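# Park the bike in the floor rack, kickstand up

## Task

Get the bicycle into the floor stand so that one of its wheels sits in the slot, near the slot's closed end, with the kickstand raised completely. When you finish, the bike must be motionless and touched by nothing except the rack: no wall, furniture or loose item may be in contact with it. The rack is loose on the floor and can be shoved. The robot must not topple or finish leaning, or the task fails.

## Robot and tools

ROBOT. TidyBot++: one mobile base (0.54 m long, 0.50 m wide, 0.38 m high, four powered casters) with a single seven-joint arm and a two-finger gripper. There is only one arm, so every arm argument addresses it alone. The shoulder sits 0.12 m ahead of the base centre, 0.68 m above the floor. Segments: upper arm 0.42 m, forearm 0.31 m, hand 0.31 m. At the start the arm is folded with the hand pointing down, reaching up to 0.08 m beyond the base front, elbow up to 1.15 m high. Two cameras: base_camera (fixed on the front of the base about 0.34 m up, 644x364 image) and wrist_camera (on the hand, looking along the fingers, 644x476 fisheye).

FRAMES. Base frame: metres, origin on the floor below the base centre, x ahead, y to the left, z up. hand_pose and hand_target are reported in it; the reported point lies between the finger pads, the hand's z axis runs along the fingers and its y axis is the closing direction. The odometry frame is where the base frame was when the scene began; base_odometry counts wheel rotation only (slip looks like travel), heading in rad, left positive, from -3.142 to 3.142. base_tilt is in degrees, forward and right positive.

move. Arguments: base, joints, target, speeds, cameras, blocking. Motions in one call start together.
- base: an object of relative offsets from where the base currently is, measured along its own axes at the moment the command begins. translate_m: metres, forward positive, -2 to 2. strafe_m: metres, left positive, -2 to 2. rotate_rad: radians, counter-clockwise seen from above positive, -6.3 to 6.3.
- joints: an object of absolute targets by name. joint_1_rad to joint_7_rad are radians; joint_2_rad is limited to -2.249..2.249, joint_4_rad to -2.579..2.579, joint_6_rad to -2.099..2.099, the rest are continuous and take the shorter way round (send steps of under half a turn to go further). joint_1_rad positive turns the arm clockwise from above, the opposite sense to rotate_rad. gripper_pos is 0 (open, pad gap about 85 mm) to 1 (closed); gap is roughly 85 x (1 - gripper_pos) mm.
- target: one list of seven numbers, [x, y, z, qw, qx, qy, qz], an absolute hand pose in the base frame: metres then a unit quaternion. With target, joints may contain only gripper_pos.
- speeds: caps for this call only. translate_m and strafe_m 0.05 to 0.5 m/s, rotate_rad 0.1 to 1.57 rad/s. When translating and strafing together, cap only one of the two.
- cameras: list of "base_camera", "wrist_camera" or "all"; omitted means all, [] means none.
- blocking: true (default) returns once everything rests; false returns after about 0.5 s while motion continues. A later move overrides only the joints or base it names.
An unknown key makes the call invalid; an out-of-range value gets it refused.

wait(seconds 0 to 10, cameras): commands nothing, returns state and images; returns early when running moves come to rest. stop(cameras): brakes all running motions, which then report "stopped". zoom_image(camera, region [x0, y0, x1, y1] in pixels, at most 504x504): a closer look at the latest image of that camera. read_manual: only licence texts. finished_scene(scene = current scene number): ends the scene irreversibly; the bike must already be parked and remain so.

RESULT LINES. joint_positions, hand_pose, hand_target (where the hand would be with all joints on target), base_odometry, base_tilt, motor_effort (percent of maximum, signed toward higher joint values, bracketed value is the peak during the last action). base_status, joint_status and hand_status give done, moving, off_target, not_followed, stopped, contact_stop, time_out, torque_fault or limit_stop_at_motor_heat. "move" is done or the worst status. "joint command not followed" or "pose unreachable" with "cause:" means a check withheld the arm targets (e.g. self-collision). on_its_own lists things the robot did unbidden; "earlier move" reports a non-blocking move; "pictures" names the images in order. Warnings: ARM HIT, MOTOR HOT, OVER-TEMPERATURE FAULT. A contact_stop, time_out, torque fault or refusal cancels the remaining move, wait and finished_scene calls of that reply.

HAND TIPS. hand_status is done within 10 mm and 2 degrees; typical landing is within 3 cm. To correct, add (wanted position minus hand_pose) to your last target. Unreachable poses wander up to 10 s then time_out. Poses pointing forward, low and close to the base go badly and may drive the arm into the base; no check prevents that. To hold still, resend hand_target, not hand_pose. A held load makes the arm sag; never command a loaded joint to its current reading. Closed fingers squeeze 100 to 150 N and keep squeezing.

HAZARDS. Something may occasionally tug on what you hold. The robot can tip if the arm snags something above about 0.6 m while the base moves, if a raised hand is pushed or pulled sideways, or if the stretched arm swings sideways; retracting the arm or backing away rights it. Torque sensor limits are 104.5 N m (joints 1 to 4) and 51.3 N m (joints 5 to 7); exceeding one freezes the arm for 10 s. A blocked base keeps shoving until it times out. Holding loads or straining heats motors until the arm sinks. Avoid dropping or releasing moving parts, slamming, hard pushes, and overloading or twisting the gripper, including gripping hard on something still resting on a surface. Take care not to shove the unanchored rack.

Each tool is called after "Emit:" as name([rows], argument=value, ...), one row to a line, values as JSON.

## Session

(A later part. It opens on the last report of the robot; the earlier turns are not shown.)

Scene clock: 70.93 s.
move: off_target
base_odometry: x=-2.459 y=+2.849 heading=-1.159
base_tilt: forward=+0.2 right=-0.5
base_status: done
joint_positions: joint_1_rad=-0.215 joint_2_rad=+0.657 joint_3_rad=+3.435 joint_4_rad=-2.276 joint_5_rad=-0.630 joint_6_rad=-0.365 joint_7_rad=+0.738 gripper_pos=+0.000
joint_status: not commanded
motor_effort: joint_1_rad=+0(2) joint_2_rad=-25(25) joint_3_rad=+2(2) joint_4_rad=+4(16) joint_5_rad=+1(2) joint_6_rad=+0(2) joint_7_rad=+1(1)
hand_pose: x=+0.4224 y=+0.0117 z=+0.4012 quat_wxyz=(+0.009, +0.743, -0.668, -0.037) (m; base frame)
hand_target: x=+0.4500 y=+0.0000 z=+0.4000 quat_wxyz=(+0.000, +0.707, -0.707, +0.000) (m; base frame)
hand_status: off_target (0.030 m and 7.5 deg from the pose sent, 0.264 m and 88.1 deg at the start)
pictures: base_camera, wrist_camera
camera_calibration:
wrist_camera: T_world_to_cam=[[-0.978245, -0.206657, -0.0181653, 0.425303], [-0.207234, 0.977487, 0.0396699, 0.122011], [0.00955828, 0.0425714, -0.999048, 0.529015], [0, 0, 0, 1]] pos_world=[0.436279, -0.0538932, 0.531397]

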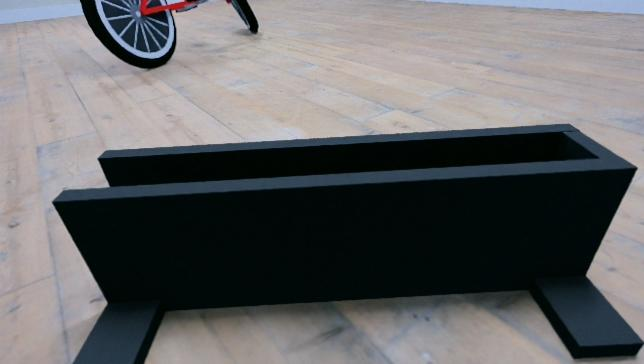

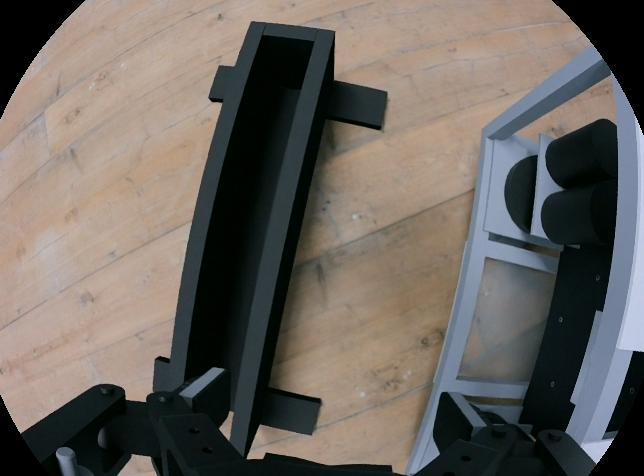

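Emit:
move(joints={"gripper_pos": 0.35}, target=[0.50, -0.05, 0.26, 0, 0.7071, -0.7071, 0])

Scene clock: 75.43 s.
move: off_target
base_odometry: x=-2.459 y=+2.849 heading=-1.159
base_tilt: forward=+0.2 right=-0.5
base_status: not commanded
joint_positions: joint_1_rad=+0.086 joint_2_rad=+1.062 joint_3_rad=+3.218 joint_4_rad=-2.049 joint_5_rad=-0.701 joint_6_rad=-0.127 joint_7_rad=+0.793 gripper_pos=+0.350
joint_status: all done
motor_effort: joint_1_rad=+0(2) joint_2_rad=-31(33) joint_3_rad=+1(2) joint_4_rad=+0(5) joint_5_rad=+1(2) joint_6_rad=+0(2) joint_7_rad=+1(1)
hand_pose: x=+0.4738 y=-0.0449 z=+0.2616 quat_wxyz=(+0.014, +0.696, -0.717, -0.030) (m; base frame)
hand_target: x=+0.5000 y=-0.0500 z=+0.2600 quat_wxyz=(+0.000, +0.707, -0.707, +0.000) (m; base frame)
hand_status: off_target (0.027 m and 4.2 deg from the pose sent, 0.173 m and 7.5 deg at the start)
pictures: base_camera, wrist_camera
camera_calibration:
wrist_camera: T_world_to_cam=[[-0.997286, -0.0719377, -0.0156733, 0.475749], [-0.0722201, 0.997221, 0.018266, 0.136034], [0.0143157, 0.0193484, -0.99971, 0.388397], [0, 0, 0, 1]] pos_world=[0.478722, -0.108946, 0.393256]

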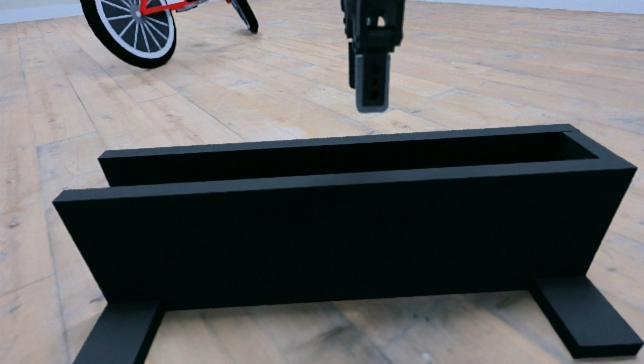

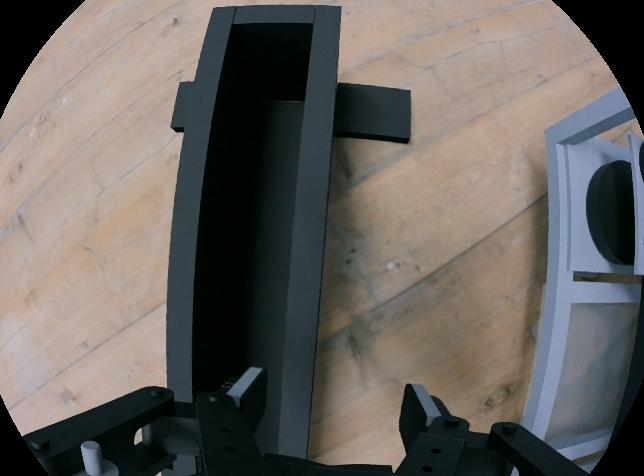

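Emit:
move(target=[0.518, -0.053, 0.20, 0, 0.7071, -0.7071, 0])

Scene clock: 77.40 s.
move: off_target
base_odometry: x=-2.459 y=+2.849 heading=-1.159
base_tilt: forward=+0.2 right=-0.5
base_status: not commanded
joint_positions: joint_1_rad=+0.107 joint_2_rad=+1.222 joint_3_rad=+3.186 joint_4_rad=-1.918 joint_5_rad=-0.701 joint_6_rad=-0.086 joint_7_rad=+0.793 gripper_pos=+0.350
joint_status: not commanded
motor_effort: joint_1_rad=+1(1) joint_2_rad=-33(35) joint_3_rad=+0(1) joint_4_rad=+0(1) joint_5_rad=+1(2) joint_6_rad=+0(1) joint_7_rad=+1(1)
hand_pose: x=+0.4920 y=-0.0476 z=+0.2002 quat_wxyz=(+0.015, +0.695, -0.718, -0.030) (m; base frame)
hand_target: x=+0.5180 y=-0.0530 z=+0.2000 quat_wxyz=(+0.000, +0.707, -0.707, +0.000) (m; base frame)
hand_status: off_target (0.027 m and 4.2 deg from the pose sent, 0.076 m and 4.2 deg at the start)
pictures: base_camera, wrist_camera
camera_calibration:
wrist_camera: T_world_to_cam=[[-0.997358, -0.0708826, -0.0159172, 0.492897], [-0.0711421, 0.997332, 0.0163756, 0.140982], [0.014714, 0.0174647, -0.999739, 0.32646], [0, 0, 0, 1]] pos_world=[0.496821, -0.111369, 0.331911]

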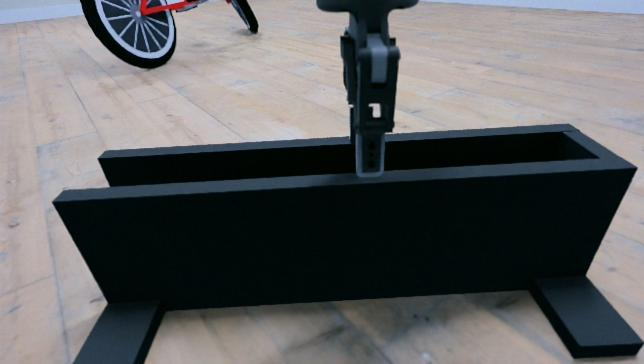

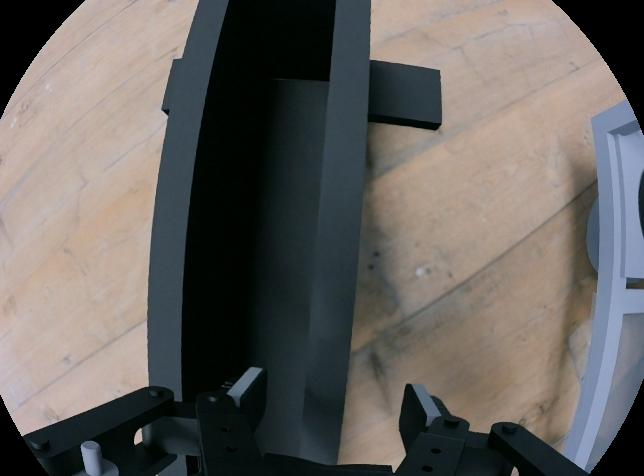

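Emit:
move(target=[0.519, -0.053, 0.135, 0, 0.7071, -0.7071, 0])

Scene clock: 79.00 s.
move: off_target
base_odometry: x=-2.459 y=+2.849 heading=-1.159
base_tilt: forward=+0.2 right=-0.5
base_status: not commanded
joint_positions: joint_1_rad=+0.144 joint_2_rad=+1.387 joint_3_rad=+3.138 joint_4_rad=-1.811 joint_5_rad=-0.701 joint_6_rad=-0.015 joint_7_rad=+0.793 gripper_pos=+0.350
joint_status: not commanded
motor_effort: joint_1_rad=+1(1) joint_2_rad=-33(36) joint_3_rad=+0(1) joint_4_rad=-1(2) joint_5_rad=+1(2) joint_6_rad=+0(1) joint_7_rad=+1(1)
hand_pose: x=+0.4912 y=-0.0471 z=+0.1342 quat_wxyz=(+0.016, +0.688, -0.724, -0.031) (m; base frame)
hand_target: x=+0.5190 y=-0.0530 z=+0.1350 quat_wxyz=(+0.000, +0.707, -0.707, +0.000) (m; base frame)
hand_status: off_target (0.028 m and 4.9 deg from the pose sent, 0.071 m and 4.2 deg at the start)
pictures: base_camera, wrist_camera
camera_calibration:
wrist_camera: T_world_to_cam=[[-0.998569, -0.0518694, -0.0129959, 0.492216], [-0.0520829, 0.998504, 0.016667, 0.132228], [0.012112, 0.01732, -0.999777, 0.261779], [0, 0, 0, 1]] pos_world=[0.495228, -0.111033, 0.265913]

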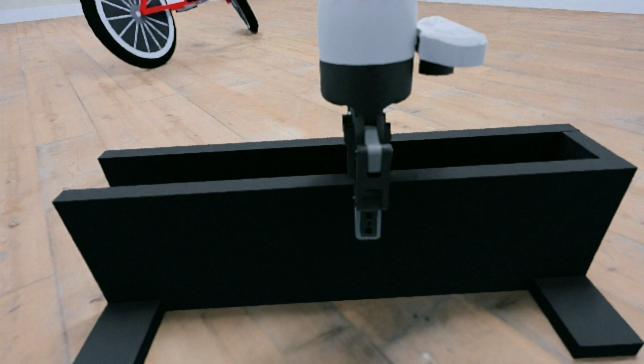

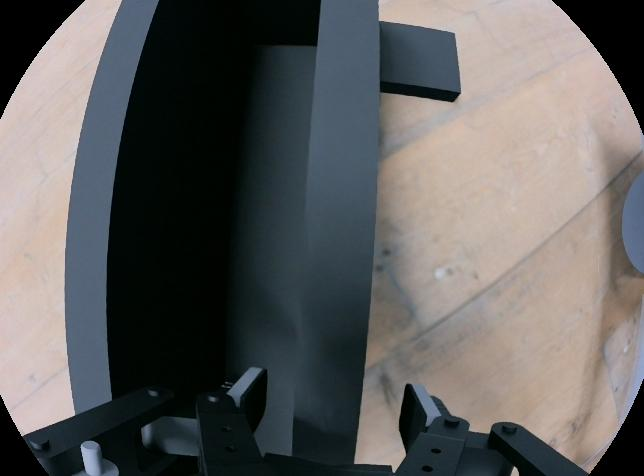

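Emit:
move(joints={"gripper_pos": 1.0})

Scene clock: 80.40 s.
move: off_target
base_odometry: x=-2.459 y=+2.849 heading=-1.159
base_tilt: forward=+0.2 right=-0.5
base_status: not commanded
joint_positions: joint_1_rad=+0.144 joint_2_rad=+1.384 joint_3_rad=+3.134 joint_4_rad=-1.804 joint_5_rad=-0.701 joint_6_rad=-0.005 joint_7_rad=+0.794 gripper_pos=+0.808
joint_status: gripper_pos off_target (ended at +0.808, target +1.000)
motor_effort: joint_1_rad=+1(2) joint_2_rad=-32(35) joint_3_rad=+0(1) joint_4_rad=-1(4) joint_5_rad=+0(1) joint_6_rad=-2(2) joint_7_rad=+0(1)
hand_pose: x=+0.4998 y=-0.0479 z=+0.1353 quat_wxyz=(+0.011, +0.689, -0.724, -0.023) (m; base frame)
hand_target: x=+0.5190 y=-0.0530 z=+0.1350 quat_wxyz=(+0.000, +0.707, -0.707, +0.000) (m; base frame)
hand_status: not commanded
pictures: base_camera, wrist_camera
camera_calibration:
wrist_camera: T_world_to_cam=[[-0.998136, -0.0529656, -0.0303121, 0.50283], [-0.0533134, 0.99852, 0.0107829, 0.134821], [0.0296961, 0.0123788, -0.999482, 0.253722], [0, 0, 0, 1]] pos_world=[0.501546, -0.11113, 0.267379]

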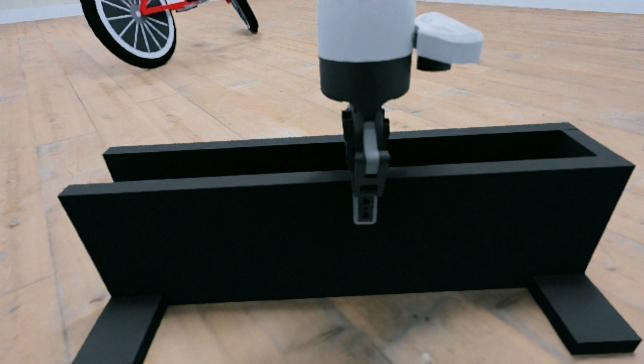

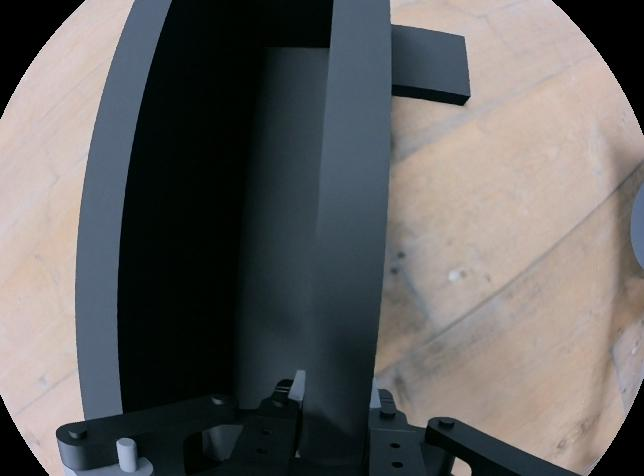

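Emit:
move(target=[0.519, -0.053, 0.185, 0, 0.7071, -0.7071, 0])

Scene clock: 81.73 s.
move: off_target
base_odometry: x=-2.459 y=+2.849 heading=-1.159
base_tilt: forward=+0.2 right=-0.5
base_status: not commanded
joint_positions: joint_1_rad=+0.140 joint_2_rad=+1.328 joint_3_rad=+3.140 joint_4_rad=-1.862 joint_5_rad=-0.701 joint_6_rad=-0.005 joint_7_rad=+0.794 gripper_pos=+0.809
joint_status: not commanded
motor_effort: joint_1_rad=+0(1) joint_2_rad=-40(42) joint_3_rad=-2(2) joint_4_rad=+0(3) joint_5_rad=+2(2) joint_6_rad=+0(2) joint_7_rad=+1(1)
hand_pose: x=+0.4933 y=-0.0493 z=+0.1583 quat_wxyz=(+0.014, +0.690, -0.723, -0.022) (m; base frame)
hand_target: x=+0.5190 y=-0.0530 z=+0.1850 quat_wxyz=(+0.000, +0.707, -0.707, +0.000) (m; base frame)
hand_status: off_target (0.037 m and 4.0 deg from the pose sent, 0.054 m and 4.1 deg at the start)
pictures: base_camera, wrist_camera
camera_calibration:
wrist_camera: T_world_to_cam=[[-0.998068, -0.055852, -0.027224, 0.496285], [-0.0560131, 0.998417, 0.00519067, 0.137871], [0.026891, 0.00670555, -0.999616, 0.278011], [0, 0, 0, 1]] pos_world=[0.495573, -0.111798, 0.2907]

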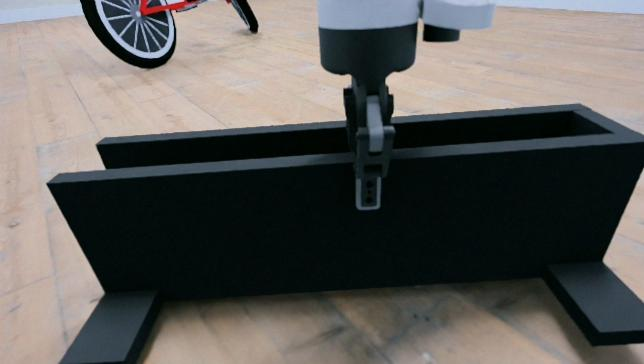

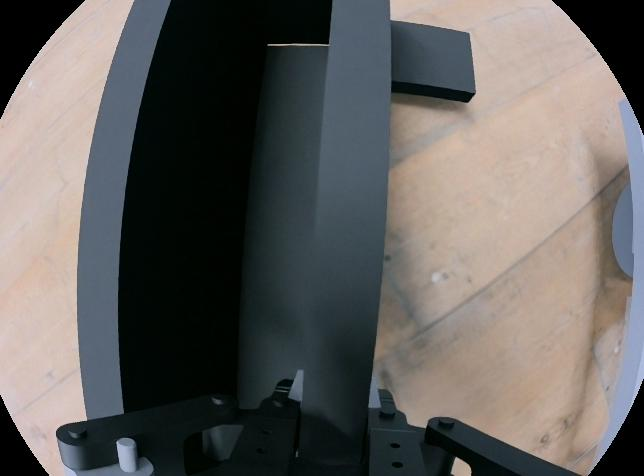

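Emit:
move(target=[0.519, -0.053, 0.235, 0, 0.7071, -0.7071, 0])

Emit:
move(base={"translate_m": 1.047, "strafe_m": 1.403, "rotate_rad": -1.89}, speeds={"translate_m": 0.25, "rotate_rad": 0.6})

Scene clock: 84.90 s.
move: off_target
base_odometry: x=-2.459 y=+2.849 heading=-1.159
base_tilt: forward=+0.2 right=-0.5
base_status: not commanded
joint_positions: joint_1_rad=+0.096 joint_2_rad=+1.188 joint_3_rad=+3.192 joint_4_rad=-1.927 joint_5_rad=-0.706 joint_6_rad=-0.045 joint_7_rad=+0.794 gripper_pos=+0.809
joint_status: not commanded
motor_effort: joint_1_rad=+1(2) joint_2_rad=-41(44) joint_3_rad=+0(2) joint_4_rad=+2(2) joint_5_rad=+1(1) joint_6_rad=+1(1) joint_7_rad=+1(1)
hand_pose: x=+0.5117 y=-0.0569 z=+0.2132 quat_wxyz=(+0.009, +0.697, -0.717, +0.002) (m; base frame)
hand_target: x=+0.5190 y=-0.0530 z=+0.2350 quat_wxyz=(+0.000, +0.707, -0.707, +0.000) (m; base frame)
hand_status: off_target (0.023 m and 1.9 deg from the pose sent, 0.081 m and 4.0 deg at the start)
pictures: base_camera, wrist_camera
camera_calibration:
wrist_camera: T_world_to_cam=[[-0.994822, -0.0775373, -0.0657037, 0.521019], [-0.0760274, 0.996788, -0.0251821, 0.162836], [0.0674452, -0.0200564, -0.997521, 0.309723], [0, 0, 0, 1]] pos_world=[0.509812, -0.115702, 0.347289]

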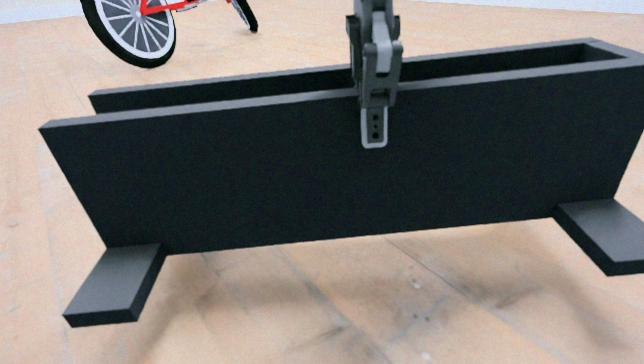

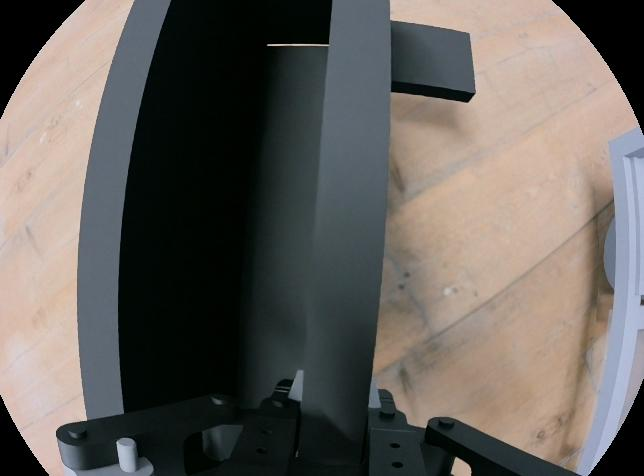

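Scene clock: 92.83 s.
move: done
base_odometry: x=-0.754 y=+2.451 heading=-3.050
base_tilt: forward=+0.2 right=-0.5
base_status: done
joint_positions: joint_1_rad=+0.085 joint_2_rad=+1.188 joint_3_rad=+3.213 joint_4_rad=-1.937 joint_5_rad=-0.707 joint_6_rad=-0.053 joint_7_rad=+0.794 gripper_pos=+0.809
joint_status: not commanded
motor_effort: joint_1_rad=+1(4) joint_2_rad=-41(43) joint_3_rad=+0(4) joint_4_rad=+1(4) joint_5_rad=+1(2) joint_6_rad=+1(2) joint_7_rad=+1(2)
hand_pose: x=+0.5038 y=-0.0623 z=+0.2134 quat_wxyz=(+0.019, +0.698, -0.716, +0.001) (m; base frame)
hand_target: x=+0.5190 y=-0.0530 z=+0.2350 quat_wxyz=(+0.000, +0.707, -0.707, +0.000) (m; base frame)
hand_status: not commanded
pictures: base_camera, wrist_camera
camera_calibration:
wrist_camera: T_world_to_cam=[[-0.995594, -0.0800588, -0.0488101, 0.509397], [-0.0783276, 0.996263, -0.0364068, 0.171063], [0.0515424, -0.0324232, -0.998144, 0.317713], [0, 0, 0, 1]] pos_world=[0.504176, -0.119341, 0.348215]

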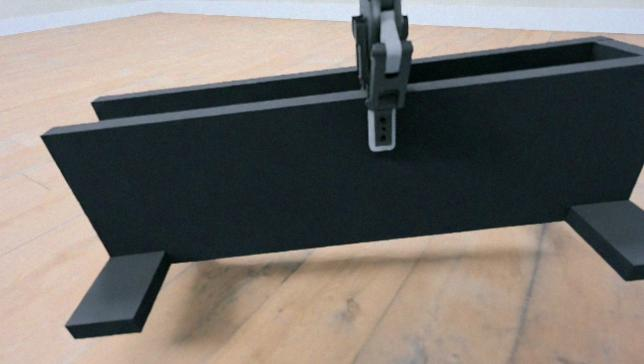

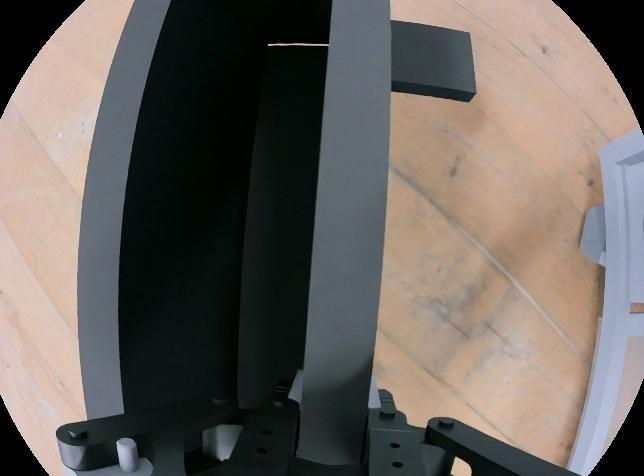

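Emit:
move(target=[0.519, -0.053, 0.165, 0, 0.7071, -0.7071, 0])

Emit:
move(target=[0.519, -0.053, 0.14, 0, 0.7071, -0.7071, 0])

Scene clock: 95.00 s.
move: off_target
base_odometry: x=-0.754 y=+2.451 heading=-3.050
base_tilt: forward=+0.2 right=-0.5
base_status: not commanded
joint_positions: joint_1_rad=+0.131 joint_2_rad=+1.351 joint_3_rad=+3.156 joint_4_rad=-1.858 joint_5_rad=-0.707 joint_6_rad=-0.032 joint_7_rad=+0.794 gripper_pos=+0.810
joint_status: not commanded
motor_effort: joint_1_rad=+0(1) joint_2_rad=-39(43) joint_3_rad=-1(1) joint_4_rad=-1(3) joint_5_rad=+0(2) joint_6_rad=-1(2) joint_7_rad=+1(1)
hand_pose: x=+0.4769 y=-0.0478 z=+0.1498 quat_wxyz=(+0.026, +0.689, -0.723, -0.038) (m; base frame)
hand_target: x=+0.5190 y=-0.0530 z=+0.1650 quat_wxyz=(+0.000, +0.707, -0.707, +0.000) (m; base frame)
hand_status: off_target (0.045 m and 6.0 deg from the pose sent, 0.052 m and 2.7 deg at the start)
pictures: base_camera, wrist_camera
camera_calibration:
wrist_camera: T_world_to_cam=[[-0.998414, -0.0549634, 0.0121513, 0.474038], [-0.0547874, 0.998395, 0.0143715, 0.133513], [-0.0129217, 0.013683, -0.999823, 0.289292], [0, 0, 0, 1]] pos_world=[0.484339, -0.111202, 0.281561]

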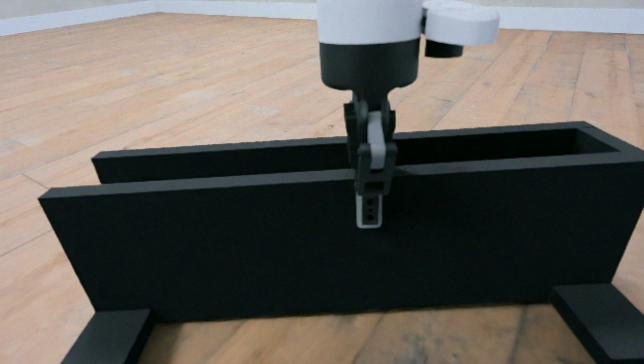

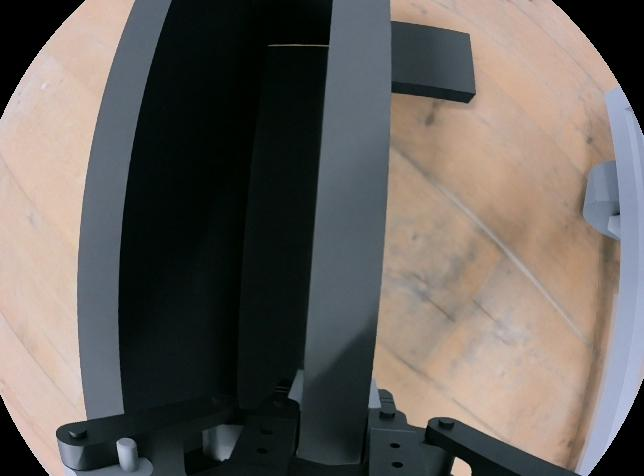

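Scene clock: 95.90 s.
move: off_target
base_odometry: x=-0.754 y=+2.451 heading=-3.050
base_tilt: forward=+0.2 right=-0.5
base_status: not commanded
joint_positions: joint_1_rad=+0.142 joint_2_rad=+1.377 joint_3_rad=+3.137 joint_4_rad=-1.814 joint_5_rad=-0.707 joint_6_rad=-0.011 joint_7_rad=+0.794 gripper_pos=+0.810
joint_status: not commanded
motor_effort: joint_1_rad=+1(2) joint_2_rad=-35(41) joint_3_rad=+0(1) joint_4_rad=-1(3) joint_5_rad=+0(2) joint_6_rad=-1(2) joint_7_rad=+1(1)
hand_pose: x=+0.4959 y=-0.0474 z=+0.1381 quat_wxyz=(+0.013, +0.687, -0.726, -0.026) (m; base frame)
hand_target: x=+0.5190 y=-0.0530 z=+0.1400 quat_wxyz=(+0.000, +0.707, -0.707, +0.000) (m; base frame)
hand_status: off_target (0.024 m and 4.6 deg from the pose sent, 0.044 m and 6.0 deg at the start)
pictures: base_camera, wrist_camera
camera_calibration:
wrist_camera: T_world_to_cam=[[-0.998548, -0.0488198, -0.0227722, 0.498402], [-0.0491138, 0.998714, 0.0125372, 0.13181], [0.0221309, 0.0136375, -0.999662, 0.260432], [0, 0, 0, 1]] pos_world=[0.498388, -0.11086, 0.270041]

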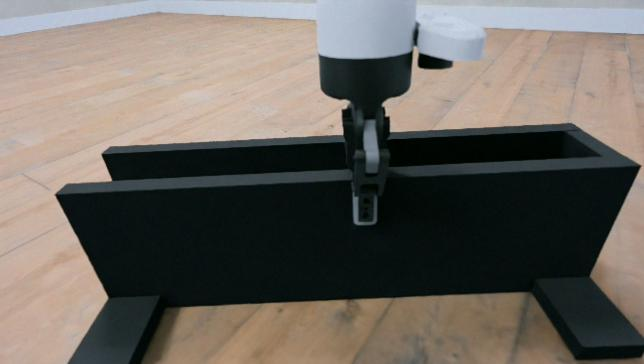

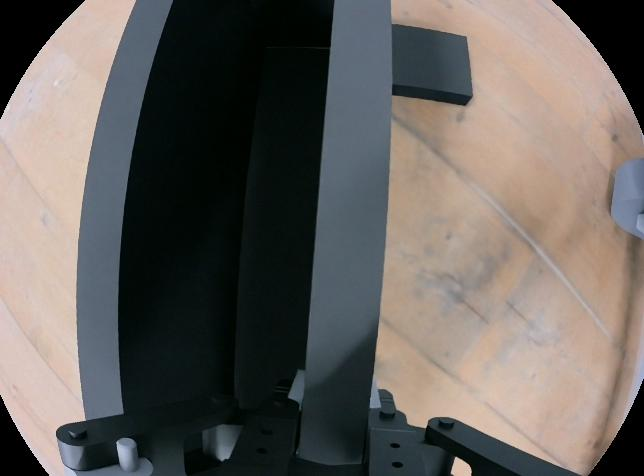

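Emit:
move(joints={"gripper_pos": 0.35})

Emit:
move(target=[0.50, -0.05, 0.30, 0, 0.7071, -0.7071, 0])

Emit:
move(joints={"joint_1_rad": -0.8, "joint_2_rad": -0.36, "joint_3_rad": 3.18, "joint_4_rad": -2.5, "joint_5_rad": 0.03, "joint_6_rad": 0.1, "joint_7_rad": 1.57})

Scene clock: 100.13 s.
move: done
base_odometry: x=-0.754 y=+2.451 heading=-3.050
base_tilt: forward=+0.2 right=-0.5
base_status: not commanded
joint_positions: joint_1_rad=+0.142 joint_2_rad=+1.377 joint_3_rad=+3.137 joint_4_rad=-1.813 joint_5_rad=-0.707 joint_6_rad=-0.010 joint_7_rad=+0.794 gripper_pos=+0.350
joint_status: all done
motor_effort: joint_1_rad=+1(1) joint_2_rad=-34(35) joint_3_rad=-1(1) joint_4_rad=+0(2) joint_5_rad=+1(1) joint_6_rad=+0(2) joint_7_rad=+1(1)
hand_pose: x=+0.4960 y=-0.0474 z=+0.1381 quat_wxyz=(+0.013, +0.687, -0.726, -0.026) (m; base frame)
hand_target: x=+0.5190 y=-0.0530 z=+0.1400 quat_wxyz=(+0.000, +0.707, -0.707, +0.000) (m; base frame)
hand_status: not commanded
pictures: base_camera, wrist_camera
camera_calibration:
wrist_camera: T_world_to_cam=[[-0.998544, -0.0488108, -0.02298, 0.498533], [-0.0491069, 0.998715, 0.0125049, 0.131813], [0.0223401, 0.0136152, -0.999658, 0.26032], [0, 0, 0, 1]] pos_world=[0.498464, -0.110854, 0.270039]

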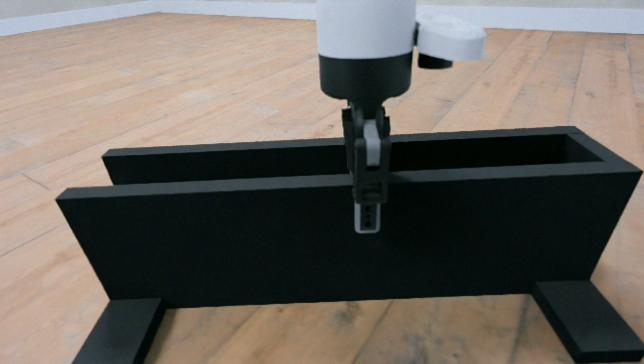

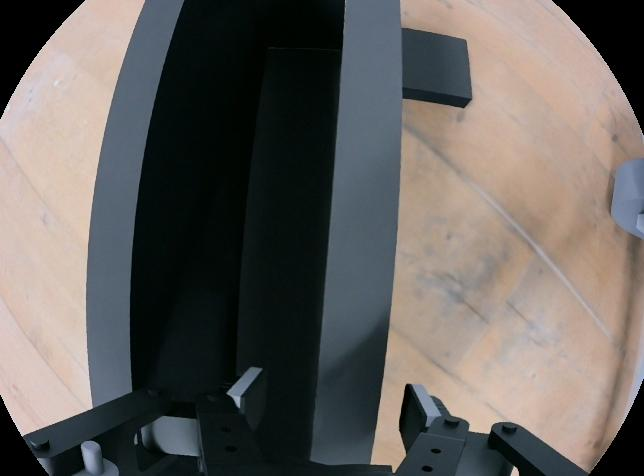

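Scene clock: 101.70 s.
move: off_target
base_odometry: x=-0.754 y=+2.451 heading=-3.050
base_tilt: forward=+0.2 right=-0.5
base_status: not commanded
joint_positions: joint_1_rad=+0.046 joint_2_rad=+0.977 joint_3_rad=+3.256 joint_4_rad=-2.040 joint_5_rad=-0.707 joint_6_rad=-0.111 joint_7_rad=+0.794 gripper_pos=+0.350
joint_status: not commanded
motor_effort: joint_1_rad=+1(1) joint_2_rad=-31(37) joint_3_rad=+1(1) joint_4_rad=+2(4) joint_5_rad=+0(2) joint_6_rad=+0(1) joint_7_rad=+1(1)
hand_pose: x=+0.5179 y=-0.0573 z=+0.2949 quat_wxyz=(-0.005, +0.701, -0.713, +0.024) (m; base frame)
hand_target: x=+0.5000 y=-0.0500 z=+0.3000 quat_wxyz=(+0.000, +0.707, -0.707, +0.000) (m; base frame)
hand_status: off_target (0.020 m and 3.0 deg from the pose sent, 0.162 m and 4.6 deg at the start)
pictures: base_camera, wrist_camera
camera_calibration:
wrist_camera: T_world_to_cam=[[-0.989339, -0.0895453, -0.114844, 0.543482], [-0.085397, 0.995521, -0.0405561, 0.175004], [0.117961, -0.0303164, -0.992555, 0.362617], [0, 0, 0, 1]] pos_world=[0.509858, -0.11456, 0.429431]

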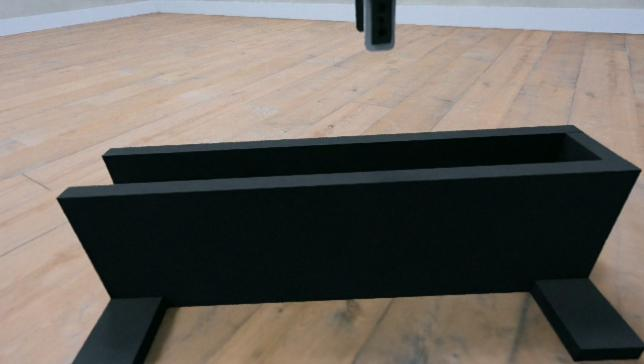

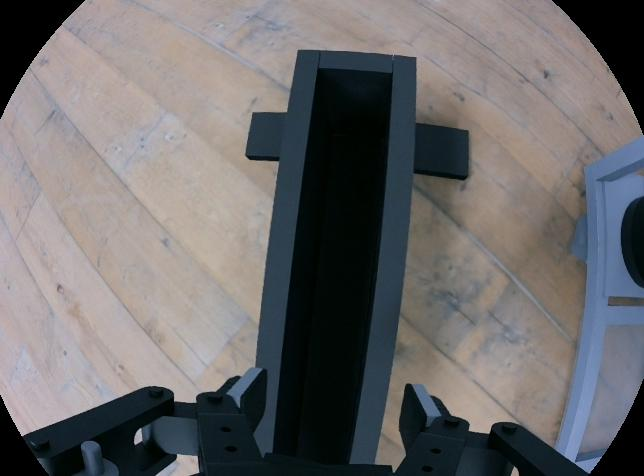

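Scene clock: 104.27 s.
move: done
base_odometry: x=-0.754 y=+2.451 heading=-3.050
base_tilt: forward=+0.2 right=-0.5
base_status: not commanded
joint_positions: joint_1_rad=-0.788 joint_2_rad=-0.348 joint_3_rad=+3.202 joint_4_rad=-2.473 joint_5_rad=-0.013 joint_6_rad=+0.044 joint_7_rad=+1.498 gripper_pos=+0.350
joint_status: all done
motor_effort: joint_1_rad=+0(2) joint_2_rad=-5(33) joint_3_rad=+0(2) joint_4_rad=+20(21) joint_5_rad=+0(2) joint_6_rad=+7(8) joint_7_rad=+1(2)
hand_pose: x=+0.4143 y=+0.2639 z=+0.7598 quat_wxyz=(-0.209, +0.820, +0.268, +0.460) (m; base frame)
hand_target: x=+0.4032 y=+0.2739 z=+0.7655 quat_wxyz=(-0.195, +0.787, +0.327, +0.486) (m; base frame)
hand_status: not commanded
pictures: base_camera, wrist_camera
camera_calibration:
wrist_camera: T_world_to_cam=[[0.720772, -0.691898, -0.042015, -0.0817364], [-0.358399, -0.320102, -0.876975, 0.961149], [0.593328, 0.647157, -0.478696, 0.0798497], [0, 0, 0, 1]] pos_world=[0.356011, 0.199437, 0.877693]

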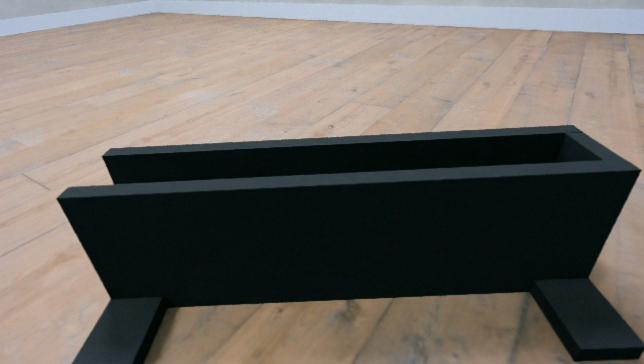

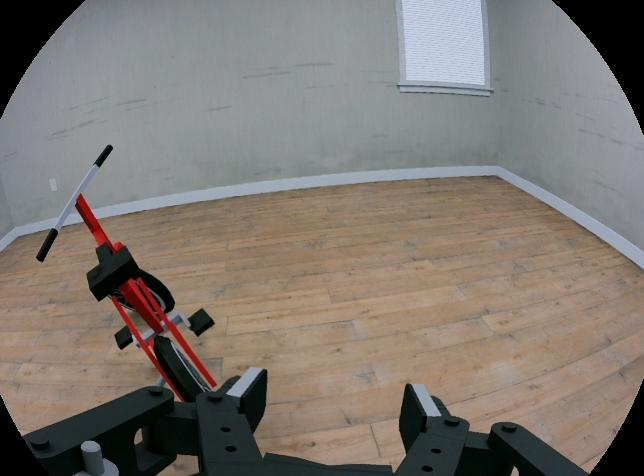

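Emit:
move(base={"rotate_rad": 1.0}, joints={"joint_1_rad": 0.0})

Scene clock: 107.37 s.
move: done
base_odometry: x=-0.755 y=+2.451 heading=-2.050
base_tilt: forward=+0.2 right=-0.5
base_status: done
joint_positions: joint_1_rad=-0.012 joint_2_rad=-0.348 joint_3_rad=+3.197 joint_4_rad=-2.474 joint_5_rad=-0.009 joint_6_rad=+0.047 joint_7_rad=+1.501 gripper_pos=+0.350
joint_status: all done
motor_effort: joint_1_rad=+0(2) joint_2_rad=-5(6) joint_3_rad=+0(1) joint_4_rad=+20(21) joint_5_rad=+0(2) joint_6_rad=+7(8) joint_7_rad=+1(1)
hand_pose: x=+0.5150 y=-0.0161 z=+0.7605 quat_wxyz=(-0.018, +0.860, -0.056, +0.506) (m; base frame)
hand_target: x=+0.5134 y=-0.0130 z=+0.7655 quat_wxyz=(+0.010, +0.852, -0.006, +0.523) (m; base frame)
hand_status: not commanded
pictures: base_camera, wrist_camera
camera_calibration:
wrist_camera: T_world_to_cam=[[0.0387479, -0.998668, -0.0340673, -0.00778677], [-0.477989, 0.0114152, -0.878292, 0.976044], [0.877511, 0.0503158, -0.47691, 0.0443379], [0, 0, 0, 1]] pos_world=[0.427933, -0.021149, 0.878131]

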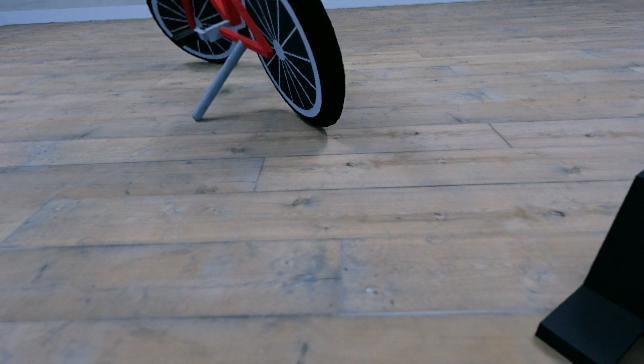

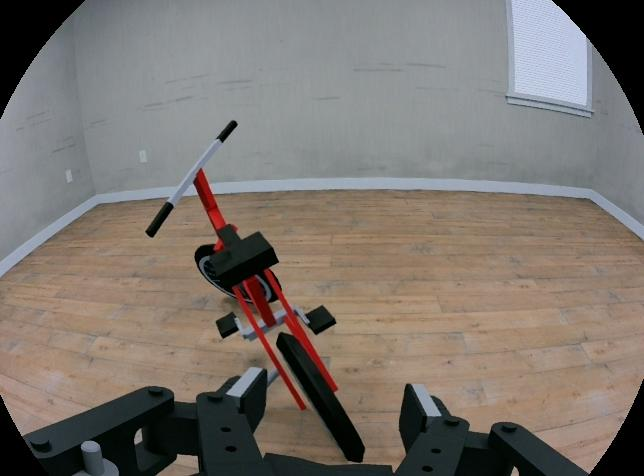

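Emit:
move(base={"rotate_rad": -1.0}, joints={"joint_6_rad": -0.91}, cameras=[])

Emit:
move(target=[0.50, -0.05, 0.30, 0, 0.7071, -0.7071, 0], cameras=[])

Emit:
move(target=[0.518, -0.053, 0.21, 0, 0.7071, -0.7071, 0])

Scene clock: 119.03 s.
move: done
base_odometry: x=-0.755 y=+2.451 heading=-3.049
base_tilt: forward=+0.2 right=-0.5
base_status: done
joint_positions: joint_1_rad=-0.008 joint_2_rad=-0.349 joint_3_rad=+3.196 joint_4_rad=-2.483 joint_5_rad=-0.006 joint_6_rad=-0.855 joint_7_rad=+1.501 gripper_pos=+0.350
joint_status: all done
motor_effort: joint_1_rad=+1(2) joint_2_rad=-1(5) joint_3_rad=+0(1) joint_4_rad=+15(20) joint_5_rad=+1(2) joint_6_rad=+1(8) joint_7_rad=+1(1)
hand_pose: x=+0.2886 y=-0.0030 z=+0.6017 quat_wxyz=(-0.013, +0.995, -0.058, +0.075) (m; base frame)
hand_target: x=+0.2642 y=-0.0101 z=+0.5963 quat_wxyz=(+0.006, +0.999, -0.010, +0.046) (m; base frame)
hand_status: not commanded
pictures: none
No camera images: "cameras" was empty.

Scene clock: 121.60 s.
move: off_target
base_odometry: x=-0.755 y=+2.451 heading=-3.049
base_tilt: forward=+0.2 right=-0.5
base_status: not commanded
joint_positions: joint_1_rad=+0.021 joint_2_rad=+0.957 joint_3_rad=+3.257 joint_4_rad=-2.081 joint_5_rad=-0.698 joint_6_rad=-0.229 joint_7_rad=+0.919 gripper_pos=+0.350
joint_status: not commanded
motor_effort: joint_1_rad=+1(2) joint_2_rad=-30(31) joint_3_rad=+1(1) joint_4_rad=+2(16) joint_5_rad=+1(2) joint_6_rad=+0(2) joint_7_rad=+1(1)
hand_pose: x=+0.4745 y=-0.0202 z=+0.3016 quat_wxyz=(-0.001, +0.753, -0.656, -0.044) (m; base frame)
hand_target: x=+0.5000 y=-0.0500 z=+0.3000 quat_wxyz=(+0.000, +0.707, -0.707, +0.000) (m; base frame)
hand_status: off_target (0.039 m and 9.3 deg from the pose sent, 0.371 m and 83.7 deg at the start)
pictures: none
No camera images: "cameras" was empty.

Scene clock: 122.87 s.
move: off_target
base_odometry: x=-0.755 y=+2.451 heading=-3.049
base_tilt: forward=+0.2 right=-0.5
base_status: not commanded
joint_positions: joint_1_rad=+0.099 joint_2_rad=+1.198 joint_3_rad=+3.197 joint_4_rad=-1.934 joint_5_rad=-0.700 joint_6_rad=-0.104 joint_7_rad=+0.918 gripper_pos=+0.350
joint_status: not commanded
motor_effort: joint_1_rad=+0(1) joint_2_rad=-32(35) joint_3_rad=+0(1) joint_4_rad=-1(3) joint_5_rad=+1(2) joint_6_rad=+0(1) joint_7_rad=+1(1)
hand_pose: x=+0.4899 y=-0.0469 z=+0.2101 quat_wxyz=(+0.014, +0.740, -0.671, -0.033) (m; base frame)
hand_target: x=+0.5180 y=-0.0530 z=+0.2100 quat_wxyz=(+0.000, +0.707, -0.707, +0.000) (m; base frame)
hand_status: off_target (0.029 m and 6.9 deg from the pose sent, 0.107 m and 9.3 deg at the start)
pictures: base_camera, wrist_camera
camera_calibration:
wrist_camera: T_world_to_cam=[[-0.97998, -0.198471, -0.0157768, 0.476494], [-0.198838, 0.979666, 0.0267772, 0.199512], [0.0101415, 0.0293782, -0.999517, 0.339166], [0, 0, 0, 1]] pos_world=[0.503185, -0.110849, 0.341177]

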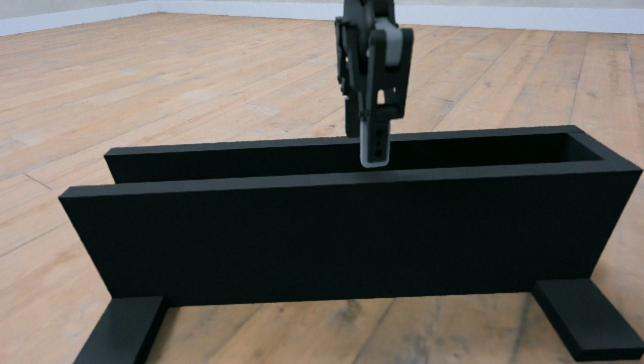

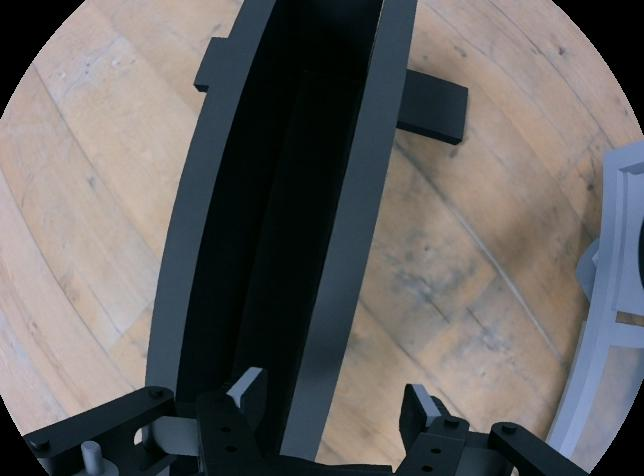

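Emit:
move(target=[0.52, -0.050, 0.137, 0, 0.7071, -0.7071, 0], cameras=[])

Emit:
move(joints={"joint_7_rad": 0.79})

Scene clock: 126.37 s.
move: off_target
base_odometry: x=-0.755 y=+2.451 heading=-3.049
base_tilt: forward=+0.2 right=-0.5
base_status: not commanded
joint_positions: joint_1_rad=+0.134 joint_2_rad=+1.382 joint_3_rad=+3.140 joint_4_rad=-1.813 joint_5_rad=-0.700 joint_6_rad=-0.019 joint_7_rad=+0.914 gripper_pos=+0.350
joint_status: not commanded
motor_effort: joint_1_rad=+0(1) joint_2_rad=-33(36) joint_3_rad=-1(1) joint_4_rad=-2(2) joint_5_rad=+1(1) joint_6_rad=+0(1) joint_7_rad=+1(1)
hand_pose: x=+0.4918 y=-0.0441 z=+0.1362 quat_wxyz=(+0.014, +0.735, -0.677, -0.032) (m; base frame)
hand_target: x=+0.5200 y=-0.0500 z=+0.1370 quat_wxyz=(+0.000, +0.707, -0.707, +0.000) (m; base frame)
hand_status: off_target (0.029 m and 6.1 deg from the pose sent, 0.079 m and 6.9 deg at the start)
pictures: none
No camera images: "cameras" was empty.

Scene clock: 126.90 s.
move: done
base_odometry: x=-0.755 y=+2.451 heading=-3.049
base_tilt: forward=+0.2 right=-0.5
base_status: not commanded
joint_positions: joint_1_rad=+0.134 joint_2_rad=+1.382 joint_3_rad=+3.140 joint_4_rad=-1.813 joint_5_rad=-0.700 joint_6_rad=-0.019 joint_7_rad=+0.848 gripper_pos=+0.350
joint_status: all done
motor_effort: joint_1_rad=+0(1) joint_2_rad=-33(34) joint_3_rad=-1(1) joint_4_rad=-1(2) joint_5_rad=+1(1) joint_6_rad=+0(1) joint_7_rad=+1(1)
hand_pose: x=+0.4918 y=-0.0440 z=+0.1362 quat_wxyz=(+0.015, +0.712, -0.702, -0.031) (m; base frame)
hand_target: x=+0.5200 y=-0.0500 z=+0.1370 quat_wxyz=(+0.000, +0.687, -0.726, +0.000) (m; base frame)
hand_status: not commanded
pictures: base_camera, wrist_camera
camera_calibration:
wrist_camera: T_world_to_cam=[[-0.993058, -0.116797, -0.0139056, 0.487504], [-0.117069, 0.992908, 0.0207022, 0.160253], [0.011389, 0.0221864, -0.999689, 0.264223], [0, 0, 0, 1]] pos_world=[0.499871, -0.10804, 0.267603]

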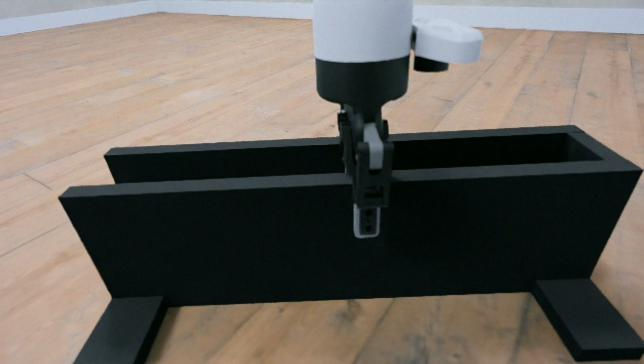

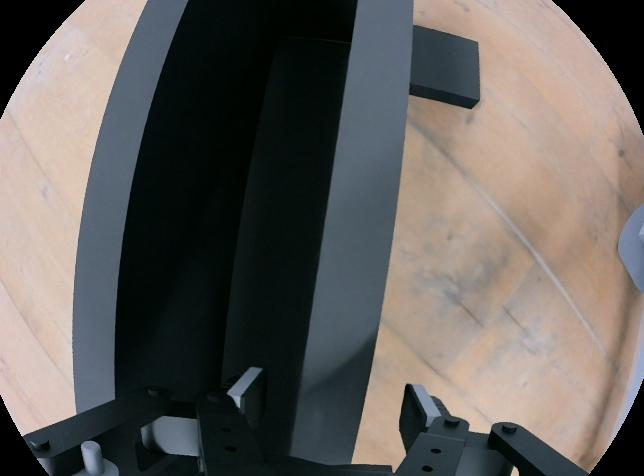

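Emit:
move(joints={"joint_7_rad": 0.735}, cameras=[])

Emit:
move(joints={"gripper_pos": 1.0}, cameras=[])

Emit:
move(joints={"joint_2_rad": 1.24})

Scene clock: 127.97 s.
move: done
base_odometry: x=-0.755 y=+2.451 heading=-3.049
base_tilt: forward=+0.2 right=-0.5
base_status: not commanded
joint_positions: joint_1_rad=+0.134 joint_2_rad=+1.382 joint_3_rad=+3.140 joint_4_rad=-1.813 joint_5_rad=-0.700 joint_6_rad=-0.019 joint_7_rad=+0.788 gripper_pos=+0.350
joint_status: all done
motor_effort: joint_1_rad=+0(1) joint_2_rad=-33(34) joint_3_rad=-1(1) joint_4_rad=-1(2) joint_5_rad=+1(2) joint_6_rad=-1(1) joint_7_rad=+1(1)
hand_pose: x=+0.4918 y=-0.0440 z=+0.1362 quat_wxyz=(+0.016, +0.691, -0.722, -0.031) (m; base frame)
hand_target: x=+0.5200 y=-0.0500 z=+0.1370 quat_wxyz=(+0.000, +0.667, -0.745, +0.000) (m; base frame)
hand_status: not commanded
pictures: none
No camera images: "cameras" was empty.

Scene clock: 128.90 s.
move: off_target
base_odometry: x=-0.755 y=+2.451 heading=-3.049
base_tilt: forward=+0.2 right=-0.5
base_status: not commanded
joint_positions: joint_1_rad=+0.134 joint_2_rad=+1.379 joint_3_rad=+3.137 joint_4_rad=-1.807 joint_5_rad=-0.700 joint_6_rad=-0.009 joint_7_rad=+0.788 gripper_pos=+0.809
joint_status: gripper_pos off_target (ended at +0.809, target +1.000)
motor_effort: joint_1_rad=+1(1) joint_2_rad=-32(35) joint_3_rad=+0(1) joint_4_rad=-1(4) joint_5_rad=+0(1) joint_6_rad=-1(2) joint_7_rad=+1(1)
hand_pose: x=+0.4997 y=-0.0452 z=+0.1372 quat_wxyz=(+0.012, +0.691, -0.722, -0.023) (m; base frame)
hand_target: x=+0.5200 y=-0.0500 z=+0.1370 quat_wxyz=(+0.000, +0.667, -0.745, +0.000) (m; base frame)
hand_status: not commanded
pictures: none
No camera images: "cameras" was empty.

Scene clock: 130.07 s.
move: off_target
base_odometry: x=-0.755 y=+2.451 heading=-3.049
base_tilt: forward=+0.2 right=-0.5
base_status: not commanded
joint_positions: joint_1_rad=+0.134 joint_2_rad=+1.302 joint_3_rad=+3.137 joint_4_rad=-1.806 joint_5_rad=-0.700 joint_6_rad=-0.009 joint_7_rad=+0.788 gripper_pos=+0.809
joint_status: joint_2_rad off_target (ended at +1.302, target +1.240)
motor_effort: joint_1_rad=+0(1) joint_2_rad=-43(45) joint_3_rad=-1(2) joint_4_rad=+2(3) joint_5_rad=+1(1) joint_6_rad=+1(2) joint_7_rad=+1(1)
hand_pose: x=+0.5402 y=-0.0508 z=+0.1681 quat_wxyz=(-0.012, +0.691, -0.723, +0.007) (m; base frame)
hand_target: x=+0.5907 y=-0.0604 z=+0.1981 quat_wxyz=(-0.044, +0.665, -0.743, +0.053) (m; base frame)
hand_status: not commanded
pictures: base_camera, wrist_camera
camera_calibration:
wrist_camera: T_world_to_cam=[[-0.992862, -0.0586405, -0.10386, 0.553199], [-0.0585131, 0.998277, -0.00427599, 0.14485], [0.103932, 0.00183171, -0.994583, 0.243877], [0, 0, 0, 1]] pos_world=[0.532379, -0.112608, 0.300631]

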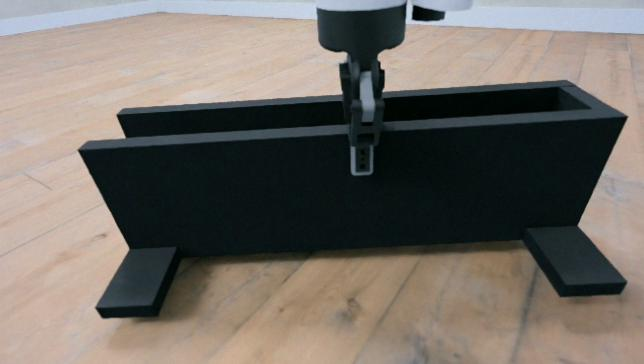

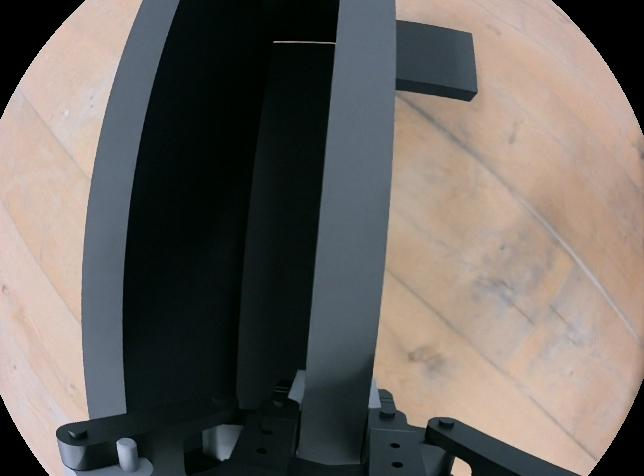

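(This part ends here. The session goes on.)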